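# Drive rack screw into housing with hanging screwdriver

## Task

Using the electric screwdriver that hangs above the work area, pick up the screw from its rack and drive it downward until it is fully tight in the open threaded hole on the top of the cast aluminium housing. Afterwards the screwdriver must hang freely and come to rest, and neither hand may still be touching the housing.

## Robot and tools

Robot: two arms, left_arm and right_arm, each ending in a two-finger parallel gripper with a wrist camera. Cameras: cam_head_left, cam_head_right, cam_high, cam_low, cam_left_wrist, cam_right_wrist, all 672x504.

Frames. The scene frame has its origin at table-top height, halfway between the nominal arm bases; +x points out over the table, +z up, and left_arm sits on the +y side (arm names do not match image sides). Calibrated bases in the scene frame: left_arm at (-0.033, +0.323, +0.011) m, quat_wxyz (+1.000, 0, 0, +0.020); right_arm at (-0.032, -0.338, +0.039) m, quat_wxyz (+1.000, 0, 0, -0.025). Both have +z up. Every hand pose, offset and wrist-camera pose for an arm is in that arm's own base frame; fixed cameras and the table use the scene frame. The fingers point along the gripper's +z and open along its y. end_effector_position is the spot between the finger pads, roughly 1 cm behind the tips.

execute_actions(actions, cameras). actions is a list of actions; each action is a table of up to 15 rows, one row per 1/30 s control step, and if fewer rows are given the last one is held until 15 steps pass. Each row is one flat list of 14 numbers in [-1, 1] covering both arms: dx, dy, dz, rx, ry, rz, opening for left_arm, then the same seven for right_arm. dx..rz are an offset (not a pose) measured from that arm's Hand target as it stood when the action began; every row counts from that same start, not from the row before. Scale: 1.0 = 0.6 m of travel or 180 degrees; rx, ry, rz form a single rotation vector, turning about the Hand target's position. Because each new action starts from the current Hand target, sending the same offset twice moves twice. opening is absolute: +1 fully open (0.094 m), -1 closed. An empty actions list just reports state and images. cameras picks images: omitted/null/["all"] gives all, [] gives none; an unknown name voids the call.

move(target, speed, blend, opening_speed, blocking, cameras). target is one 14-number row laid out exactly as above, or a list of up to 15 such rows; all rows are offsets from the same starting Hand targets, not chained. The gripper follows a straight line, turning the short way. speed: m/s, 0.002 to 2.9, default 0.25 (rotation capped at twice that in rad/s), one value or one per target. blend: metres of corner rounding at intermediate targets (0 = stop at each). opening_speed: rate on the -1..+1 scale per second, at least 0.2; use a slow rate when grasping anything fragile. Whole move is capped at 10 s. blocking=false returns after about 0.5 s while the move continues. The result adds a move: line, e.g. done (within 10 mm and 2 degrees), off_target, moving, held or fault, plus limits such as paced (pose clipped) or held (steps withheld by a check). Paths do not avoid obstacles or the other arm; faster moves lag and overshoot more and hit harder.

wait(seconds 0 to 10) lets time pass with last commands held. stop() brakes a running move. zoom_image(camera, region=[x0,y0,x1,y1] pixels, at most 504x504) enlarges part of that camera's latest image. read_manual(section="licences") only returns licence text. finished_scene(scene) ends the scene irreversibly; the goal must then hold without the robot.

Reading results: end_effector_position (m) and end_effector_quat_wxyz per arm; Hand target is the last commanded pose after clipping, which the next offsets count from. Grippers often rest a centimetre or so short of it from friction and gravity; a further action, even all zeros, re-requests it, else add the missing distance. Orientation commands are clipped to 40 degrees from the measured orientation each step. grip_measured uses the opening scale; squeezing a hard part reads somewhat below its width, so it does not reveal contact. To release, command an opening clearly above grip_measured. grip_effort_nm is gripper motor effort (negative closing), not pad force. Joint torques include gravity and are noisy; joints 1-3 wrap at ±28 N m. Joint velocities may read "within noise". A pushed arm keeps pressing; send its six pose numbers as 0 or command back beyond the gripper to relieve it. To keep a gripper unchanged, resend its current opening, since 0 is a real command.

Avoid: dropping the screw or releasing moving parts, fast impacts or hard pushes, any contact or squeeze between the two arms (can end the scene), letting anything fall off the table, and paths passing near an arm's own base (shoulder flip). Long stretched holds or pushing at unreachable poses heat motors; MOTOR HOT warns at 75 °C and at 90 °C that arm folds up and is lost. Thinking time lets the simulation run. Loose objects can be nudged occasionally.

Each tool is called as name(argument=value, ...) on one line, values as JSON.

## Session

execute_actions(actions=[])

Scene clock: 0.00 s.
left_arm: end_effector_position=(+0.4288, +0.0177, +0.0876) grip_measured=+1.000 grip_effort_nm=n/a end_effector_quat_wxyz=(+0.587, -0.031, +0.807, +0.061) | right_arm: end_effector_position=(+0.4102, -0.0255, +0.1091) grip_measured=+1.000 grip_effort_nm=n/a end_effector_quat_wxyz=(+0.617, +0.083, +0.771, -0.131)
Joint positions: left_arm=[-0.028 1.735 0.469 0.954 -0.162 0.014 0.094] | right_arm=[0.113 1.696 0.402 1.069 0.42 -0.008 0.094]
Joint velocities: within noise
Joint torques (N m): no reading
Heat: left arm: 28 °C; right arm: 28 °C.
Hand target: left_arm +0.4313, +0.0178, +0.0940; +0.594, -0.032, +0.801, +0.061 | right_arm +0.4130, -0.0254, +0.1188; +0.628, +0.087, +0.762, -0.129
Tool commands: left_gripper/opening=+1.0 right_gripper/opening=+1.0

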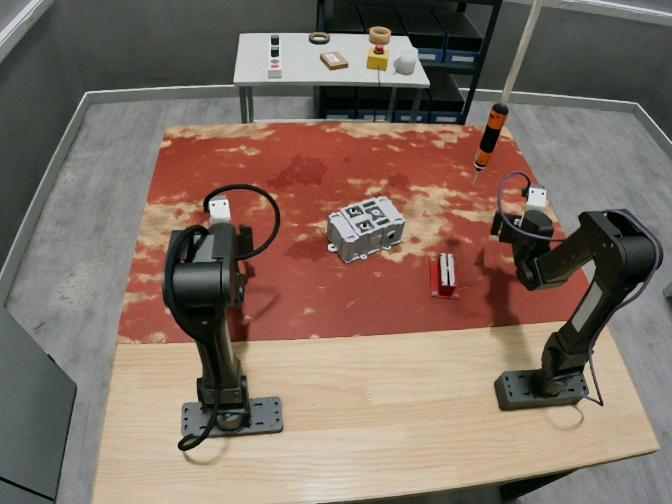

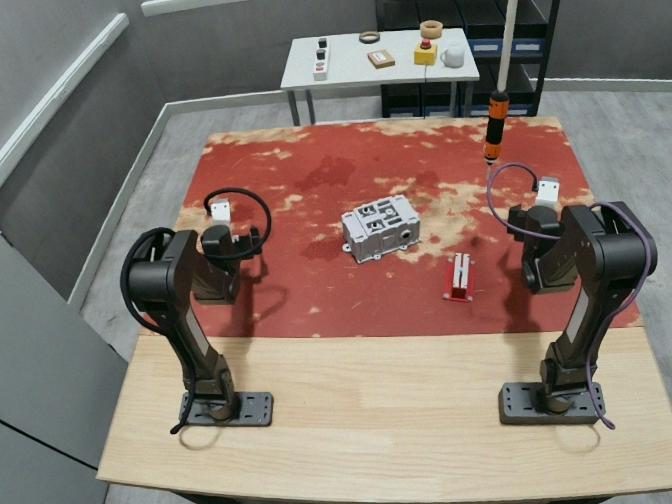

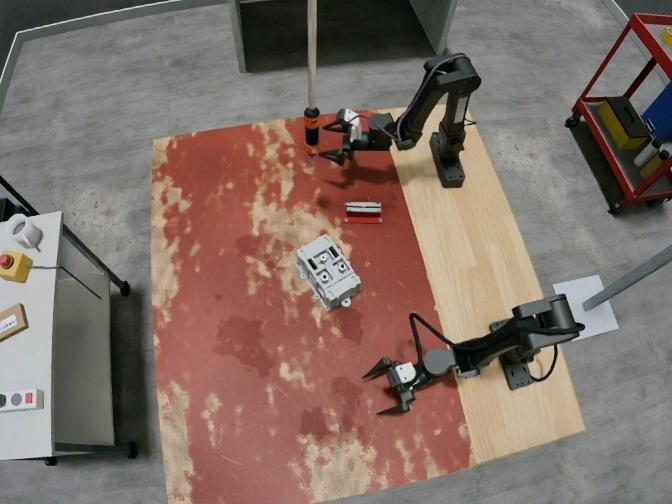

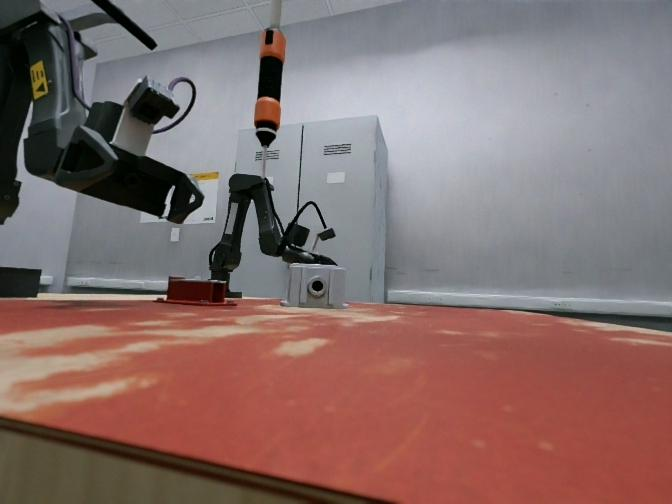

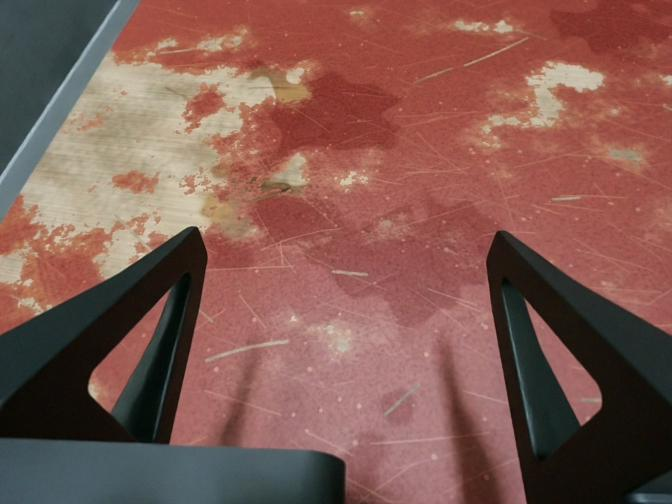

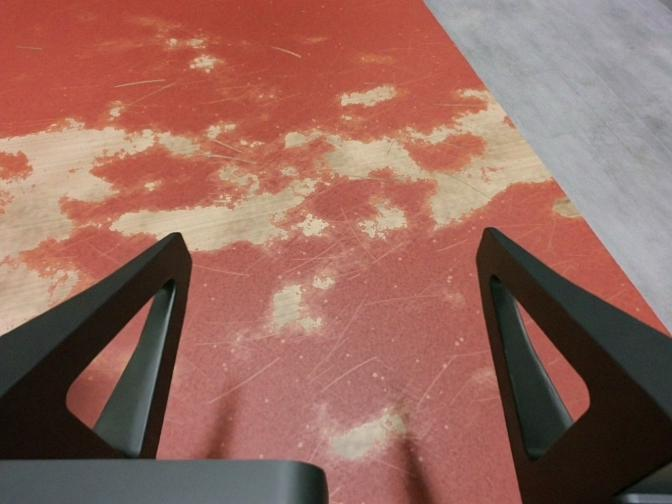

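zoom_image(camera="cam_head_right", region=[320, 170, 520, 320])

zoom_image(camera="cam_high", region=[280, 180, 400, 310])

zoom_image(camera="cam_head_left", region=[420, 0, 600, 310])

zoom_image(camera="cam_low", region=[120, 0, 380, 320])

Scaled by 2.520 from the camera's 672x504 image, which has a finer 960x720 frame.

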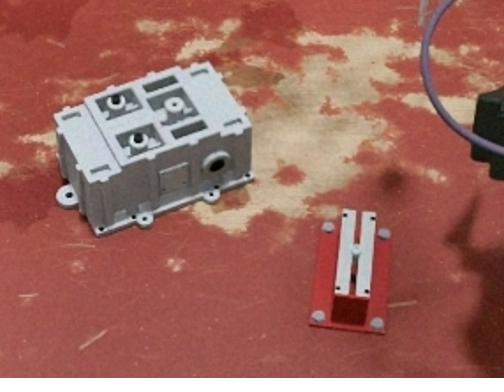

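Scaled by 3.877 from the camera's 672x504 image, which has a finer 960x720 frame.

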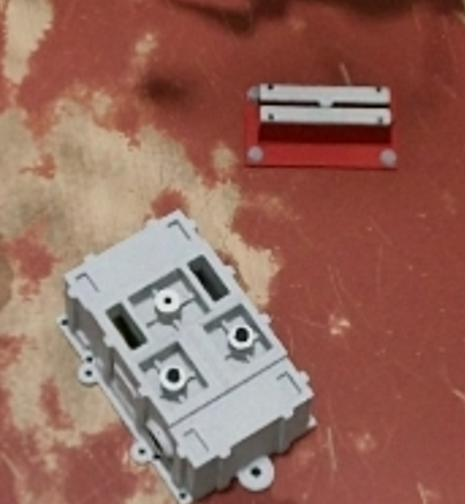

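Scaled by 1.626 from the camera's 672x504 image, which has a finer 960x720 frame.

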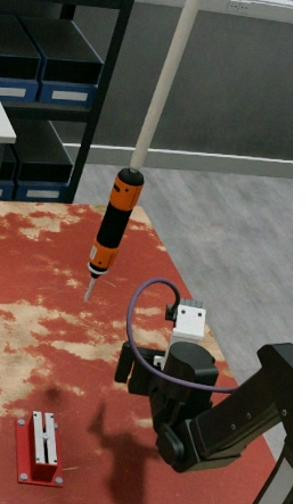

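Scaled by 1.575 from the camera's 672x504 image, which has a finer 960x720 frame.

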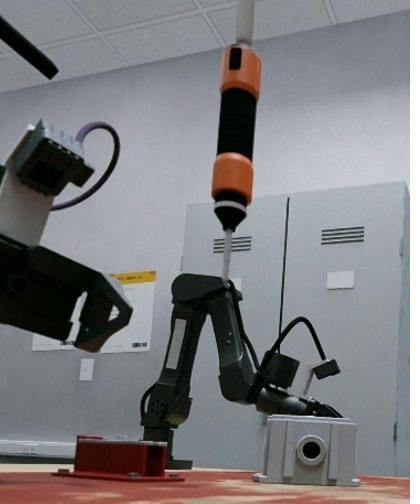

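move(target=[-0.07, -0.33, 0.30, 0, 0, -0.11, 1, -0.2, 0, 0.2, 0, -0.25, 0, 1], speed=0.3)

Scene clock: 87.53 s.
left_arm: end_effector_position=(+0.3874, -0.1800, +0.2530) grip_measured=+1.000 grip_effort_nm=-0.032 end_effector_quat_wxyz=(+0.579, +0.119, +0.806, -0.036) | right_arm: end_effector_position=(+0.3032, -0.0264, +0.2164) grip_measured=+1.000 grip_effort_nm=0.017 end_effector_quat_wxyz=(+0.779, +0.122, +0.609, -0.081)
Joint positions: left_arm=[-0.581 1.304 0.914 0.035 -0.351 -0.042 0.094] | right_arm=[0.174 1.228 0.008 1.478 0.462 -0.023 0.094]
Joint torques (N m): left_arm=[-0.25 -5.89 11.52 1.88 -0.23 -0.08] | right_arm=[0.57 -3.49 3.66 2.44 -0.1 0.06]
Heat: left arm: 31 °C; right arm: 35 °C.
Hand target: left_arm +0.3894, -0.1802, +0.2740; +0.596, +0.106, +0.795, -0.042 | right_arm +0.2930, -0.0255, +0.2388; +0.872, +0.130, +0.464, -0.086
Off the commanded pose: left_arm 0.021 m, 3 deg | right_arm 0.025 m, 20 deg.
joint sent to its limit (right arm) — joint 4 (wrist pitch), upper limit. The joint targets are off in orientation, not in position.
move: off_target (left_arm, right_arm)

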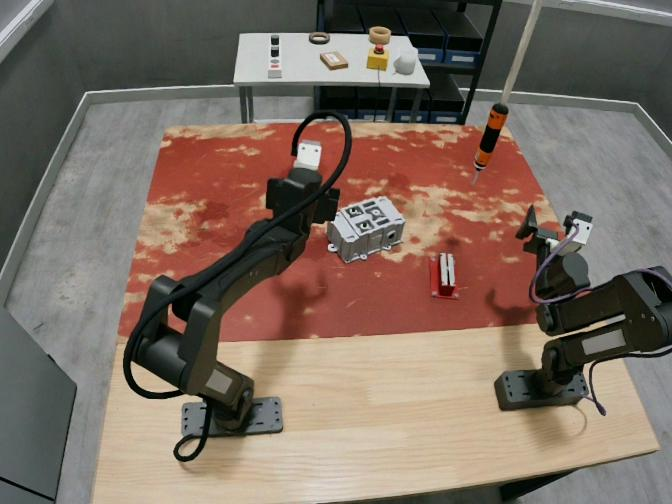

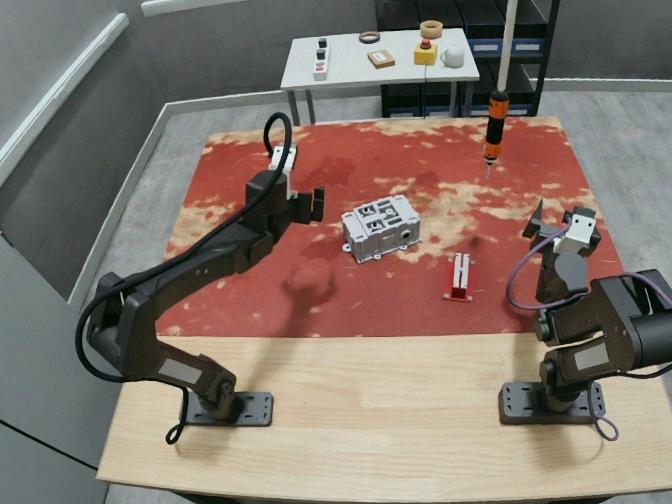

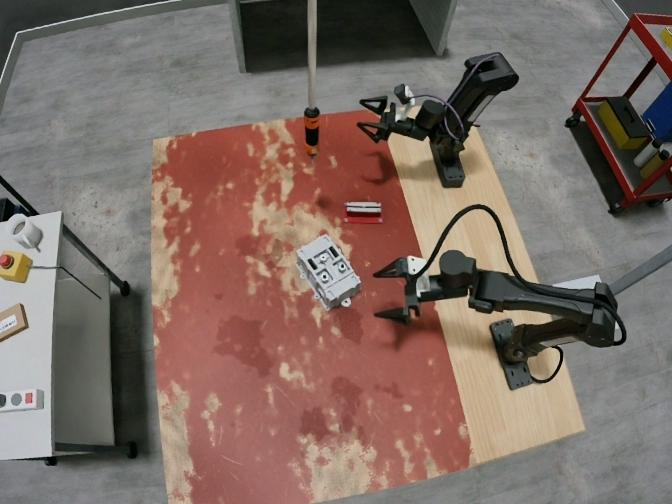

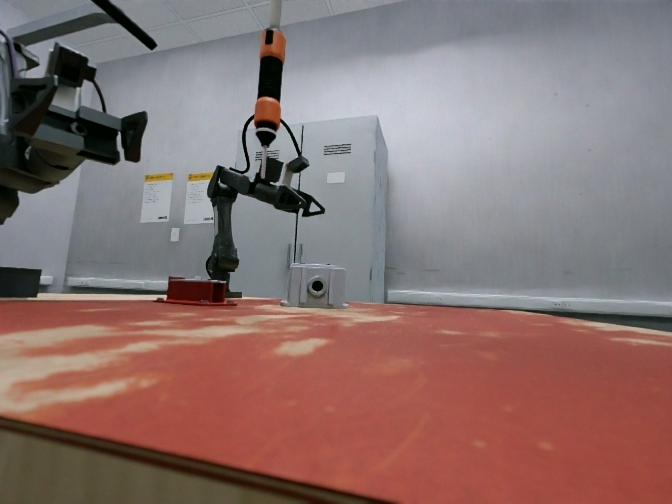

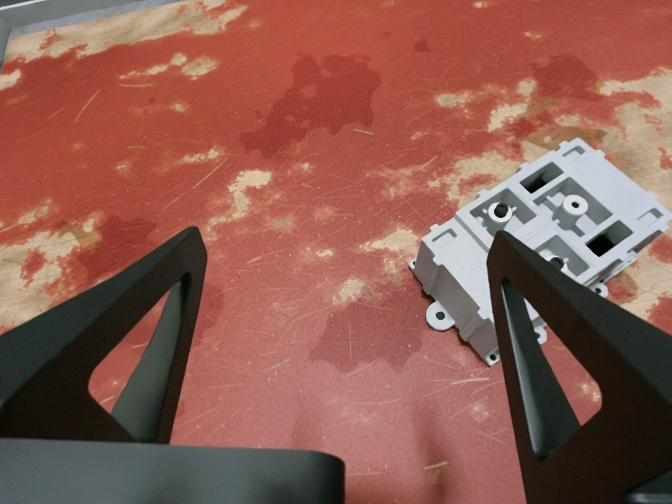

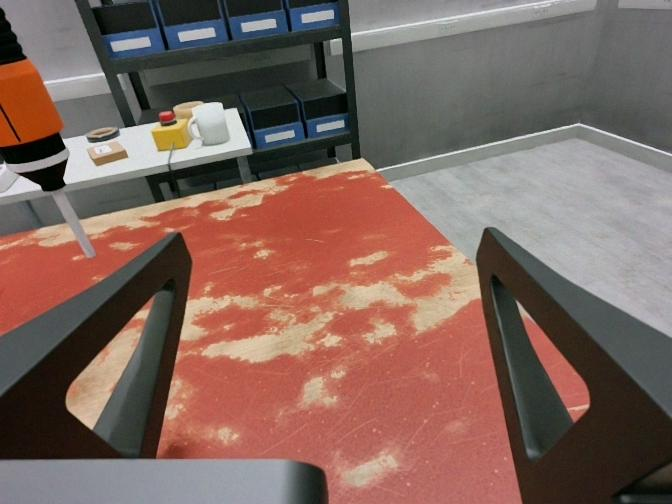

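move(target=[0, 0, 0, 0, 0, 0, 1, -0.05, 0.28, 0, 0, 0.1, 0.1, 1], speed=0.3)

zoom_image(camera="cam_left_wrist", region=[400, 120, 672, 380])

Scene clock: 119.67 s.
left_arm: end_effector_position=(+0.3873, -0.1799, +0.2528) grip_measured=+1.000 grip_effort_nm=-0.032 end_effector_quat_wxyz=(+0.579, +0.119, +0.806, -0.036) | right_arm: end_effector_position=(+0.2640, +0.1431, +0.2132) grip_measured=+1.000 grip_effort_nm=0.017 end_effector_quat_wxyz=(+0.759, -0.007, +0.651, +0.002)
Joint positions: left_arm=[-0.581 1.304 0.914 0.034 -0.352 -0.043 0.094] | right_arm=[1.006 1.318 0.115 1.477 0.975 -0.237 0.094]
Joint torques (N m): left_arm=[-0.25 -5.9 11.51 1.88 -0.22 -0.08] | right_arm=[0.34 -2.54 6.78 2.3 -0.06 -0.02]
Heat: left arm: 33 °C; right arm: 43 °C.
Hand target: left_arm +0.3894, -0.1802, +0.2740; +0.596, +0.106, +0.795, -0.042 | right_arm +0.2630, +0.1425, +0.2388; +0.792, +0.041, +0.609, +0.032
Off the commanded pose: left_arm 0.021 m, 3 deg | right_arm 0.026 m, 9 deg.
joint sent to its limit (right arm) — joint 4 (wrist pitch), upper limit. The joint targets still meet the commanded pose.
move: off_target (left_arm, right_arm)

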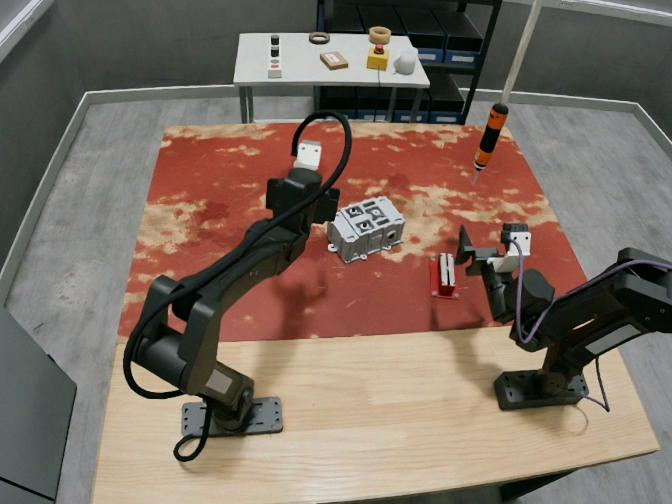

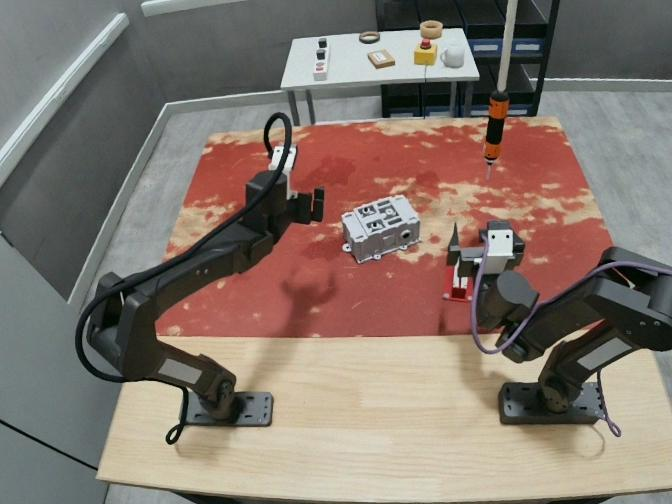

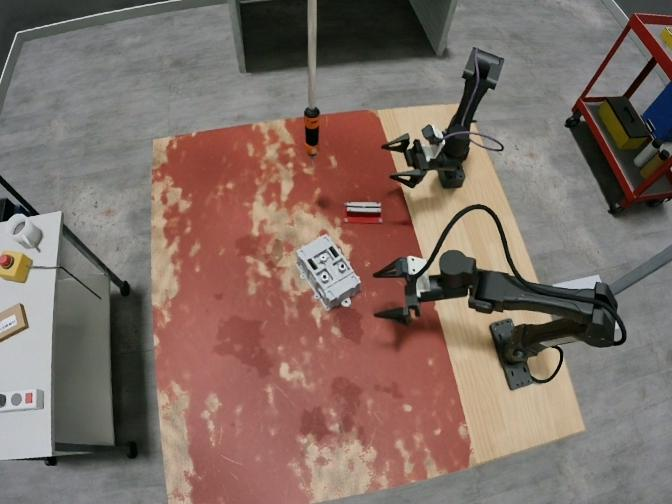

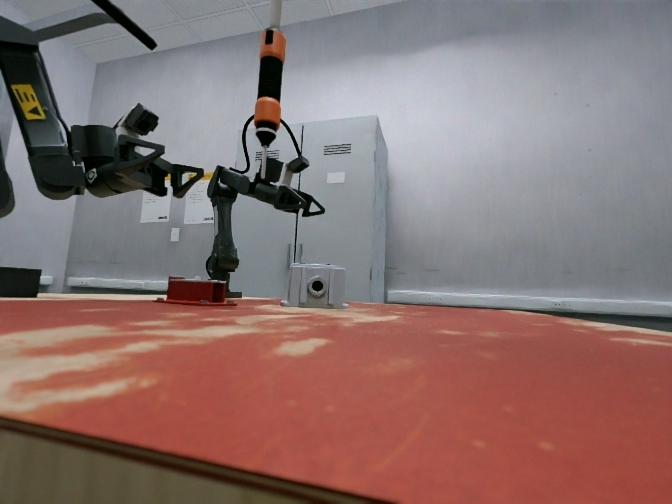

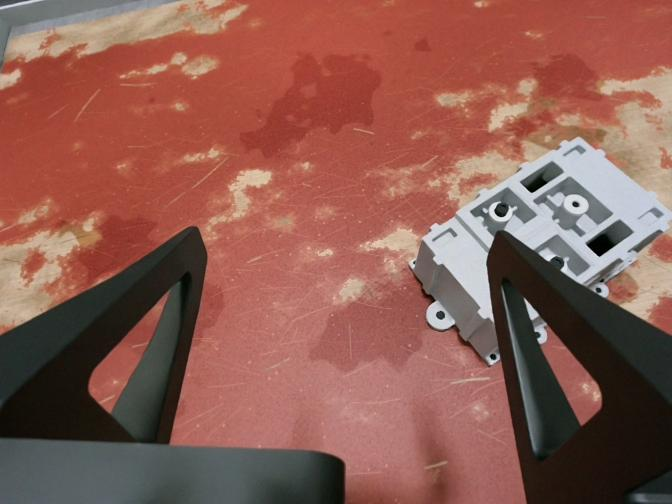

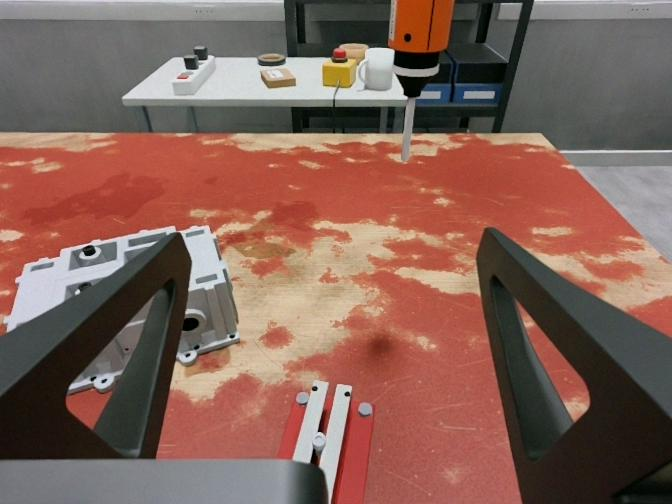

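Scaled by 1.853 from the camera's 672x504 image, which has a finer 960x720 frame.

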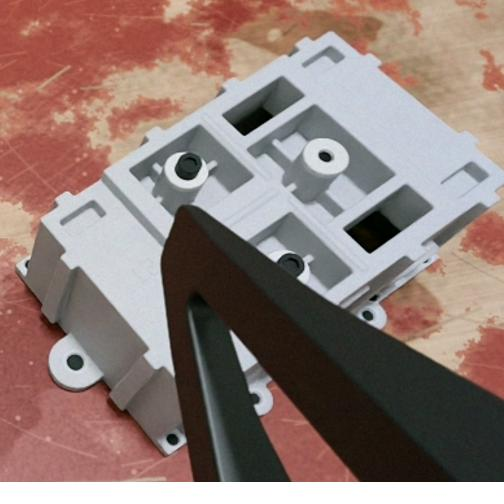

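zoom_image(camera="cam_head_left", region=[455, 85, 535, 195])

zoom_image(camera="cam_low", region=[220, 10, 320, 190])

zoom_image(camera="cam_high", region=[280, 80, 350, 170])

zoom_image(camera="cam_right_wrist", region=[260, 340, 400, 504])

zoom_image(camera="cam_right_wrist", region=[360, 0, 480, 180])

Scaled by 4.582 from the camera's 672x504 image, which has a finer 960x720 frame.

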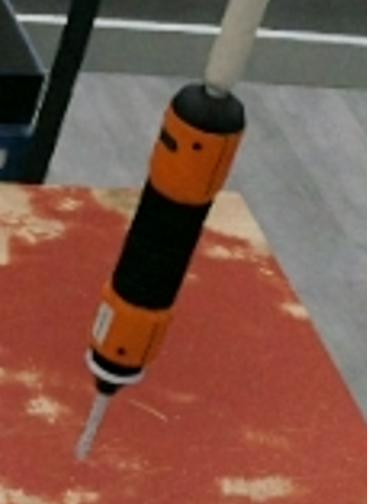

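Scaled by 2.800 from the camera's 672x504 image, which has a finer 960x720 frame.

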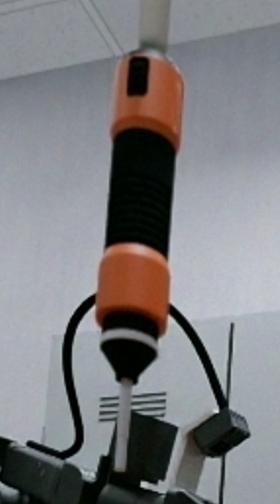

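Scaled by 5.600 from the camera's 672x504 image, which has a finer 960x720 frame.

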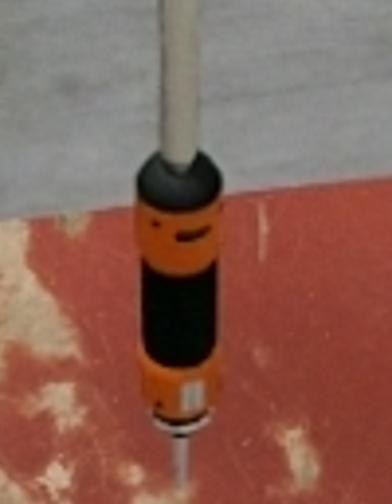

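Scaled by 3.073 from the camera's 672x504 image, which has a finer 960x720 frame.

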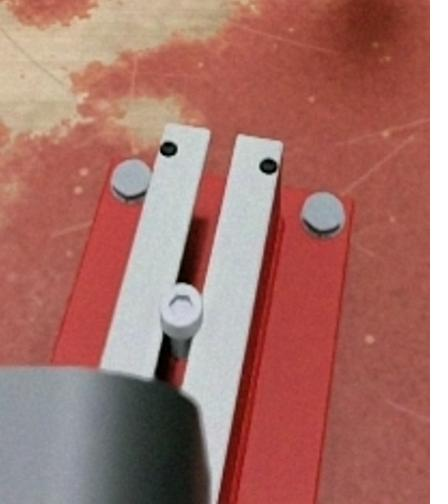

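Scaled by 2.800 from the camera's 672x504 image, which has a finer 960x720 frame.

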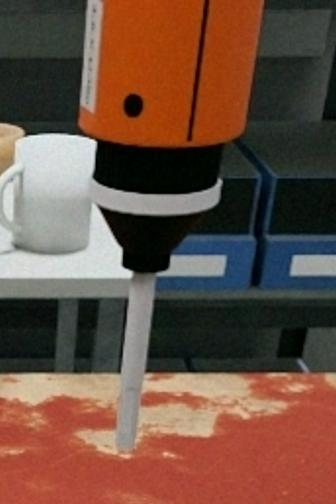

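move(target=[0, 0, 0, 0, 0, 0, 1, 0.1, -0.126, 0.1137, -0.0413, 0.079, 0.0687, 1], speed=0.25)

Scene clock: 226.97 s.
left_arm: end_effector_position=(+0.3873, -0.1799, +0.2527) grip_measured=+1.000 grip_effort_nm=-0.022 end_effector_quat_wxyz=(+0.579, +0.119, +0.806, -0.036) | right_arm: end_effector_position=(+0.3221, +0.0661, +0.2829) grip_measured=+1.000 grip_effort_nm=0.017 end_effector_quat_wxyz=(+0.687, -0.074, +0.720, +0.065)
Joint positions: left_arm=[-0.581 1.304 0.914 0.033 -0.352 -0.043 0.094] | right_arm=[0.203 0.758 0.497 0.213 0.007 -0.007 0.094]
Joint torques (N m): left_arm=[-0.21 -5.87 11.51 1.89 -0.22 -0.07] | right_arm=[-0.61 -0.92 11.06 1.71 -0.12 0.06]
Heat: left arm: 36 °C; right arm: 47 °C.
Hand target: left_arm +0.3894, -0.1802, +0.2740; +0.596, +0.106, +0.795, -0.042 | right_arm +0.3230, +0.0669, +0.3071; +0.704, -0.072, +0.703, +0.072
Off the commanded pose: left_arm 0.021 m, 3 deg | right_arm 0.024 m, 3 deg.
move: off_target (left_arm, right_arm)

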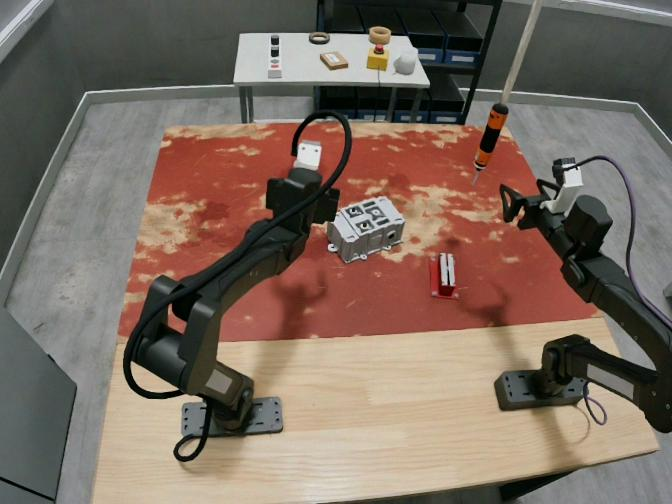

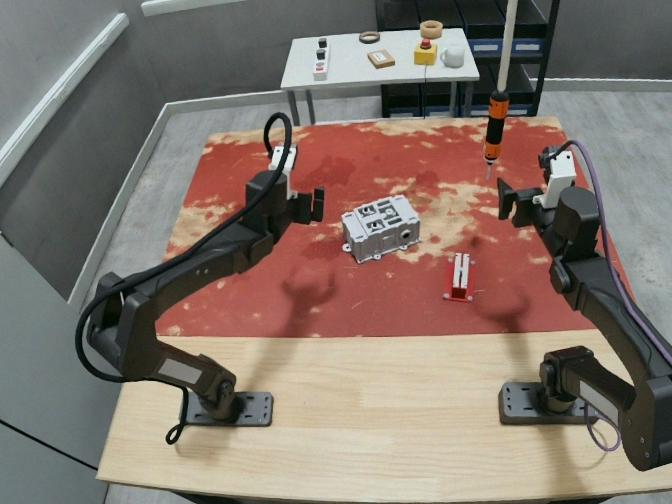

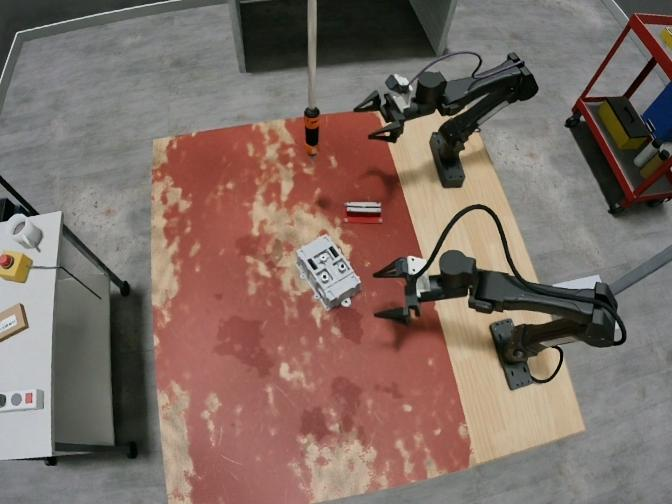

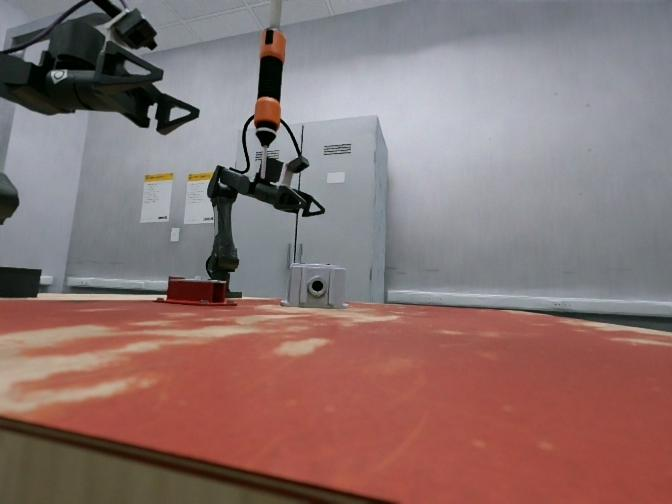

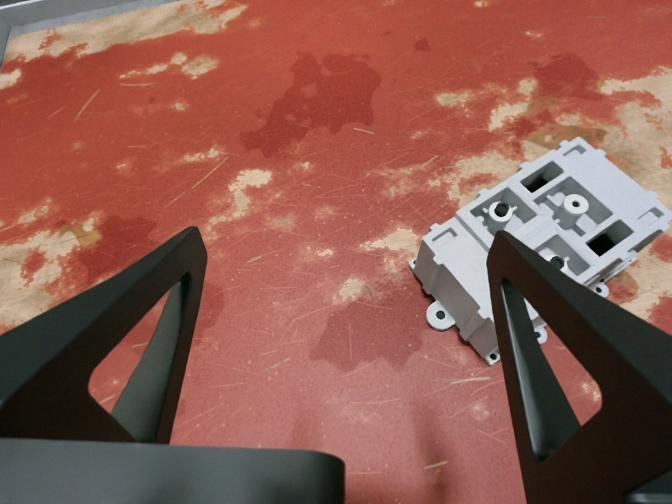

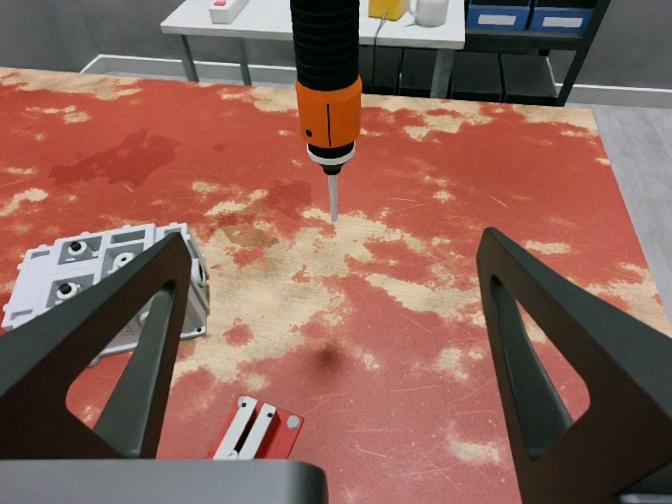

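move(target=[0, 0, 0, 0, 0, 0, 1, 0.1307, 0.026, 0, 0.003, -0.0147, 0, 1], speed=0.2, cameras=["cam_right_wrist", "cam_high", "cam_low", "cam_head_right"])

Scene clock: 294.63 s.
left_arm: end_effector_position=(+0.3873, -0.1799, +0.2527) grip_measured=+1.000 grip_effort_nm=-0.022 end_effector_quat_wxyz=(+0.579, +0.119, +0.806, -0.036) | right_arm: end_effector_position=(+0.3959, +0.0816, +0.2787) grip_measured=+1.000 grip_effort_nm=0.017 end_effector_quat_wxyz=(+0.695, -0.073, +0.713, +0.066)
Joint positions: left_arm=[-0.581 1.304 0.914 0.033 -0.352 -0.043 0.094] | right_arm=[0.203 1.162 0.617 0.518 0.005 -0.007 0.094]
Joint torques (N m): left_arm=[-0.27 -5.9 11.55 1.89 -0.22 -0.09] | right_arm=[-0.55 -3.47 10.43 2.02 -0.14 0.05]
Heat: left arm: 37 °C; right arm: 45 °C.
Hand target: left_arm +0.3894, -0.1802, +0.2741; +0.596, +0.106, +0.795, -0.042 | right_arm +0.4014, +0.0826, +0.3068; +0.720, -0.071, +0.687, +0.074
Off the commanded pose: left_arm 0.021 m, 3 deg | right_arm 0.029 m, 4 deg.
move: off_target (left_arm, right_arm)
Images, in order (width x height): cam_head_right 672x504, cam_high 672x504, cam_low 672x504, cam_right_wrist 672x504.

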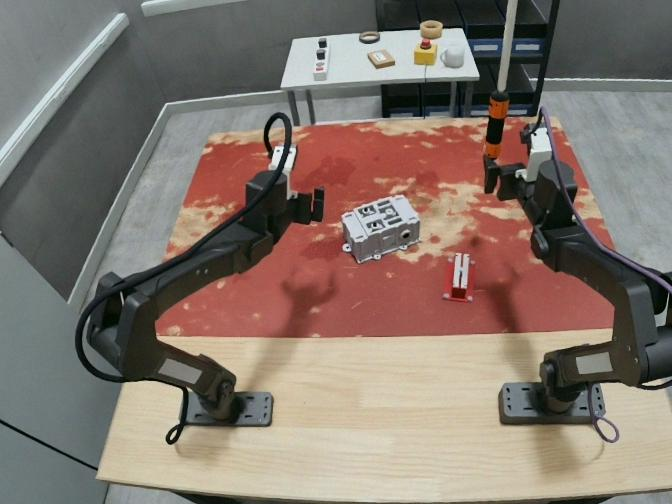

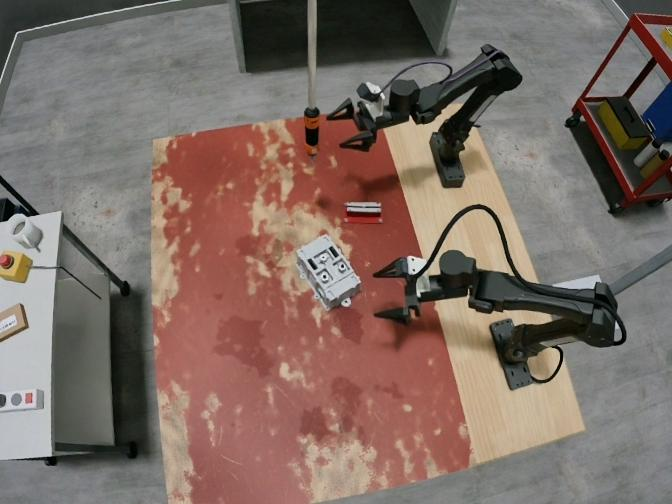

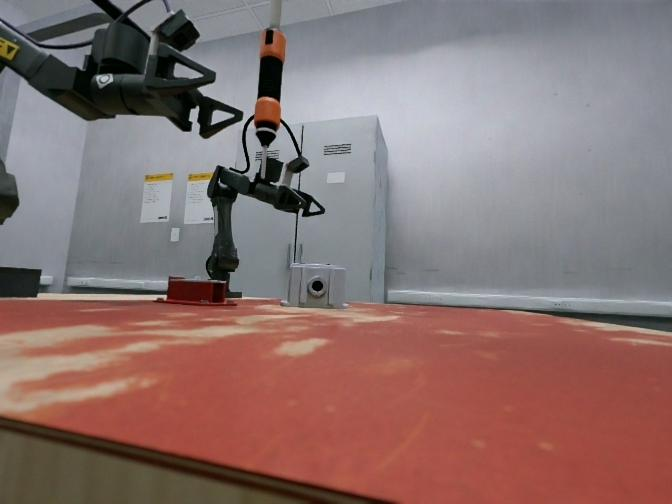

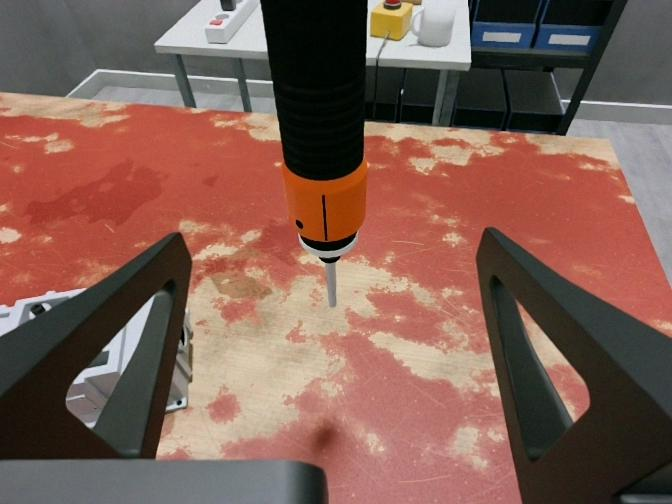

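move(target=[0, 0, 0, 0, 0, 0, 1, 0.1032, 0.0278, 0, 0.002, -0.009, 0, 1], speed=0.12, cameras=["cam_right_wrist", "cam_high", "cam_low", "cam_head_right"])

Scene clock: 334.03 s.
left_arm: end_effector_position=(+0.3873, -0.1799, +0.2527) grip_measured=+1.000 grip_effort_nm=-0.027 end_effector_quat_wxyz=(+0.579, +0.119, +0.806, -0.036) | right_arm: end_effector_position=(+0.4574, +0.0959, +0.2817) grip_measured=+1.000 grip_effort_nm=0.017 end_effector_quat_wxyz=(+0.706, -0.073, +0.701, +0.069)
Joint positions: left_arm=[-0.581 1.304 0.914 0.033 -0.352 -0.043 0.094] | right_arm=[0.206 1.448 0.796 0.659 0.005 -0.007 0.094]
Joint torques (N m): left_arm=[-0.24 -5.91 11.51 1.9 -0.23 -0.08] | right_arm=[0.49 -5.56 10.22 2 0.04 0.04]
Heat: left arm: 38 °C; right arm: 50 °C.
Hand target: left_arm +0.3894, -0.1802, +0.2741; +0.596, +0.106, +0.795, -0.042 | right_arm +0.4634, +0.0992, +0.3070; +0.730, -0.069, +0.676, +0.075
Off the commanded pose: left_arm 0.021 m, 3 deg | right_arm 0.026 m, 4 deg.
move: off_target (left_arm, right_arm)
Images, in order (width x height): cam_head_right 672x504, cam_high 672x504, cam_low 672x504, cam_right_wrist 672x504.

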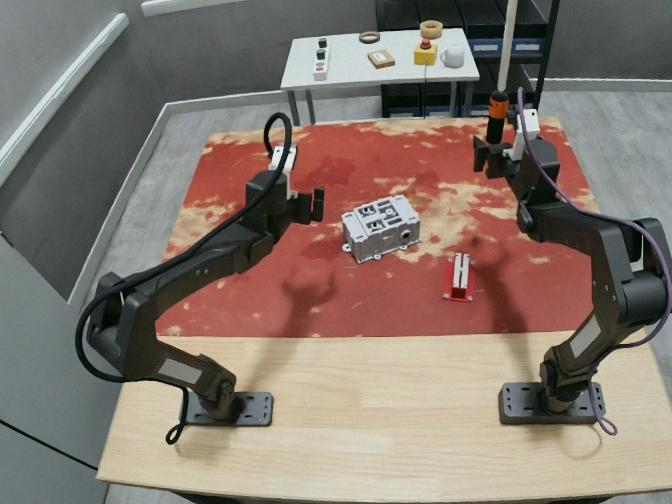

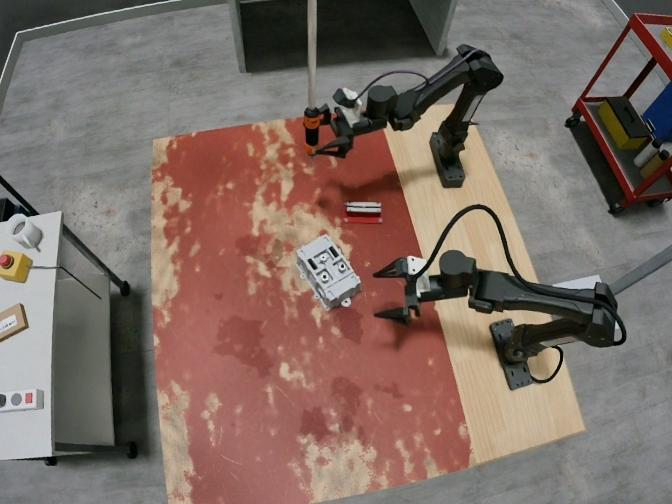

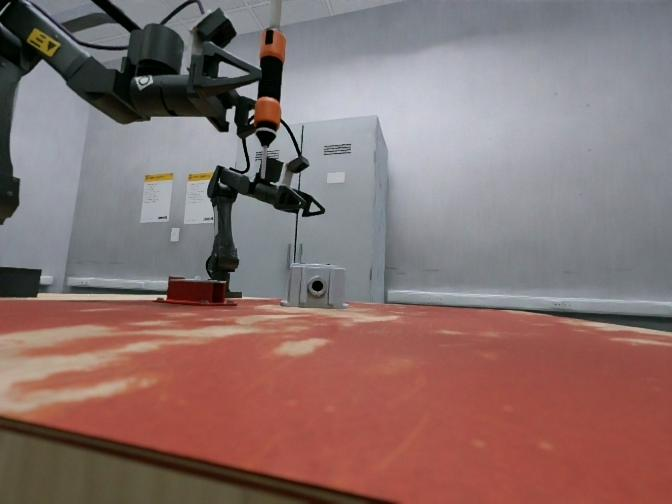

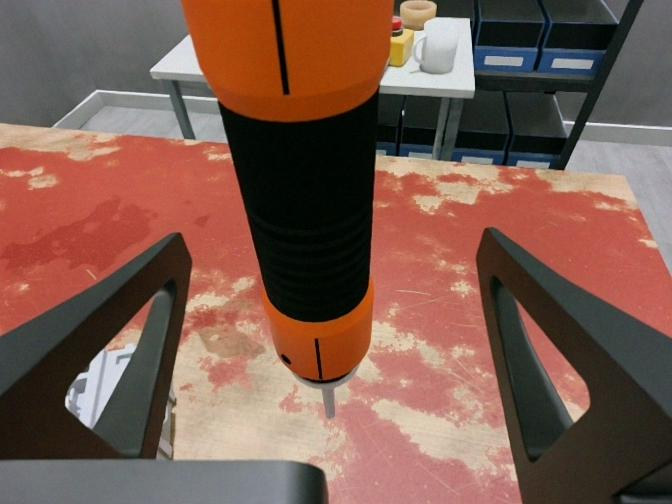

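move(target=[0, 0, 0, 0, 0, 0, 1, 0, 0.015, 0, 0, 0, 0, 1], speed=0.1, cameras=["cam_right_wrist"])

Scene clock: 348.57 s.
left_arm: end_effector_position=(+0.3873, -0.1799, +0.2526) grip_measured=+1.000 grip_effort_nm=-0.027 end_effector_quat_wxyz=(+0.579, +0.119, +0.806, -0.036) | right_arm: end_effector_position=(+0.4573, +0.1062, +0.2815) grip_measured=+1.000 grip_effort_nm=0.017 end_effector_quat_wxyz=(+0.706, -0.076, +0.700, +0.072)
Joint positions: left_arm=[-0.581 1.304 0.914 0.033 -0.352 -0.043 0.094] | right_arm=[0.236 1.456 0.803 0.66 0.027 -0.007 0.094]
Joint torques (N m): left_arm=[-0.25 -5.89 11.49 1.89 -0.22 -0.08] | right_arm=[0.49 -6.02 10.26 2.03 0.1 0.06]
Heat: left arm: 38 °C; right arm: 49 °C.
Hand target: left_arm +0.3894, -0.1802, +0.2740; +0.596, +0.106, +0.795, -0.042 | right_arm +0.4633, +0.1082, +0.3070; +0.730, -0.069, +0.676, +0.075
Off the commanded pose: left_arm 0.022 m, 3 deg | right_arm 0.026 m, 4 deg.
move: off_target (left_arm, right_arm)
Images, in order (width x height): cam_right_wrist 672x504.

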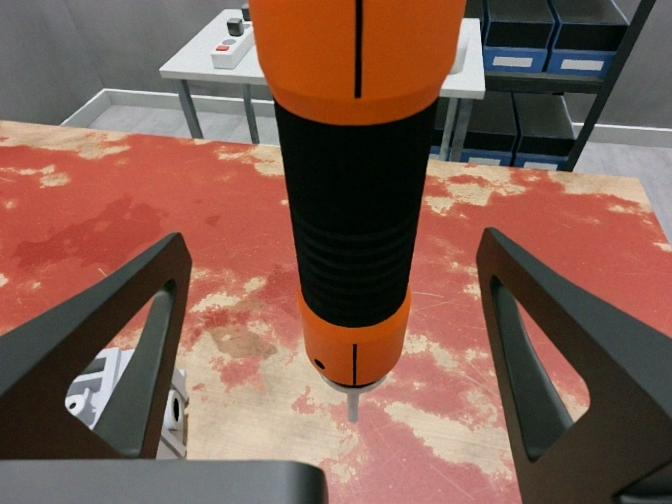

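move(target=[0, 0, 0, 0, 0, 0, 1, 0, -0.0083, 0, 0, 0, 0, 1], speed=0.1, cameras=["cam_right_wrist"])

Scene clock: 353.70 s.
left_arm: end_effector_position=(+0.3873, -0.1799, +0.2526) grip_measured=+1.000 grip_effort_nm=-0.027 end_effector_quat_wxyz=(+0.579, +0.119, +0.806, -0.036) | right_arm: end_effector_position=(+0.4580, +0.1031, +0.2815) grip_measured=+1.000 grip_effort_nm=0.012 end_effector_quat_wxyz=(+0.706, -0.073, +0.701, +0.069)
Joint positions: left_arm=[-0.581 1.304 0.914 0.033 -0.352 -0.043 0.094] | right_arm=[0.23 1.456 0.803 0.66 0.028 -0.007 0.094]
Joint torques (N m): left_arm=[-0.21 -5.89 11.51 1.9 -0.23 -0.08] | right_arm=[-0.54 -6.09 9.84 2.01 -0.05 0.08]
Heat: left arm: 38 °C; right arm: 49 °C.
Hand target: left_arm +0.3894, -0.1802, +0.2740; +0.596, +0.106, +0.795, -0.042 | right_arm +0.4633, +0.1033, +0.3069; +0.730, -0.069, +0.676, +0.075
Off the commanded pose: left_arm 0.021 m, 3 deg | right_arm 0.026 m, 4 deg.
move: off_target (left_arm, right_arm)
Images, in order (width x height): cam_right_wrist 672x504.

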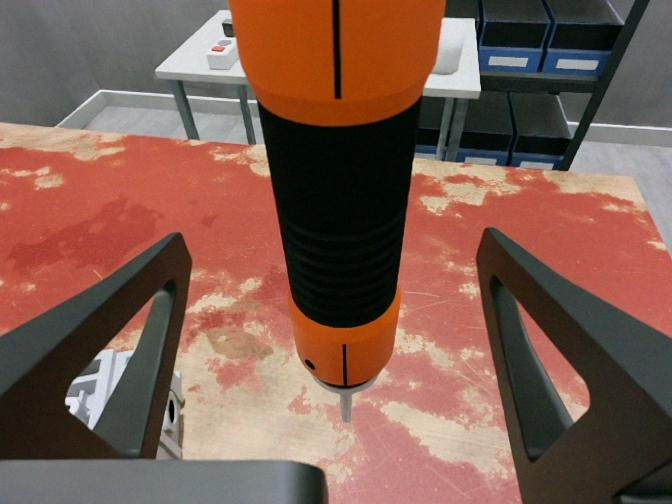

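move(target=[0, 0, 0, 0, 0, 0, 1, 0, 0, 0, 0, 0, 0, -0.4], opening_speed=0.5, cameras=["cam_right_wrist", "cam_head_right", "cam_low"])

Scene clock: 361.90 s.
left_arm: end_effector_position=(+0.3873, -0.1799, +0.2526) grip_measured=+1.000 grip_effort_nm=-0.022 end_effector_quat_wxyz=(+0.579, +0.119, +0.806, -0.036) | right_arm: end_effector_position=(+0.4580, +0.1031, +0.2815) grip_measured=-0.280 grip_effort_nm=-0.999 end_effector_quat_wxyz=(+0.706, -0.073, +0.701, +0.069)
Joint positions: left_arm=[-0.581 1.304 0.914 0.033 -0.352 -0.043 0.094] | right_arm=[0.23 1.456 0.803 0.66 0.028 -0.007 0.034]
Joint torques (N m): left_arm=[-0.23 -5.91 11.52 1.89 -0.23 -0.09] | right_arm=[-0.61 -6.24 9.94 1.97 -0.08 0.05]
Heat: left arm: 39 °C; right arm: 49 °C.
Hand target: left_arm +0.3894, -0.1802, +0.2740; +0.596, +0.106, +0.795, -0.042 | right_arm +0.4633, +0.1033, +0.3069; +0.730, -0.069, +0.676, +0.075
Off the commanded pose: left_arm 0.022 m, 3 deg | right_arm 0.026 m, 4 deg.
move: off_target (left_arm, right_arm)
Images, in order (width x height): cam_head_right 672x504, cam_low 672x504, cam_right_wrist 672x504.

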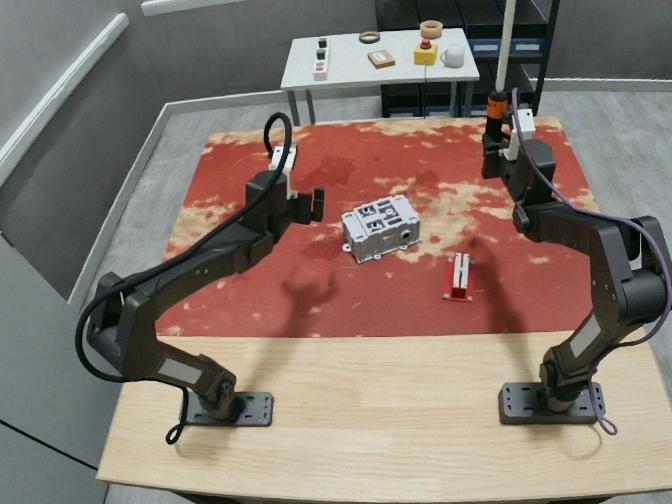

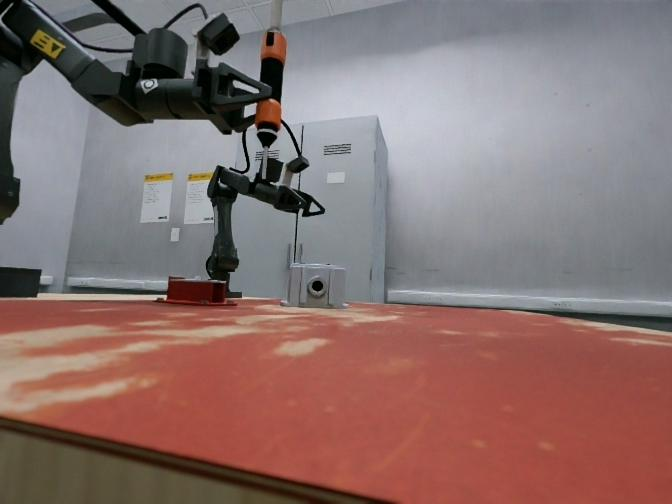

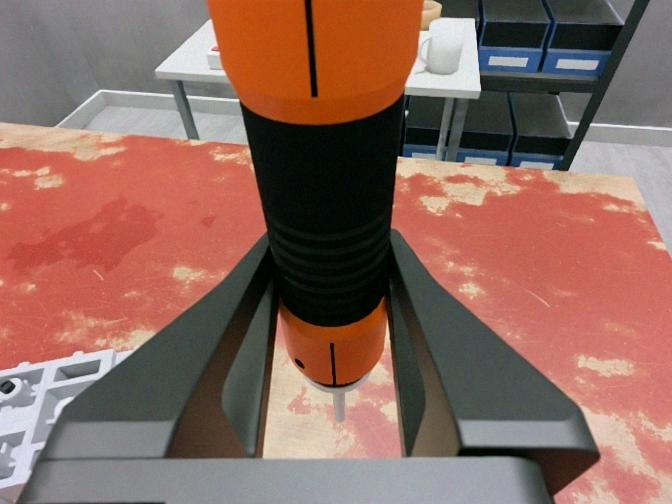

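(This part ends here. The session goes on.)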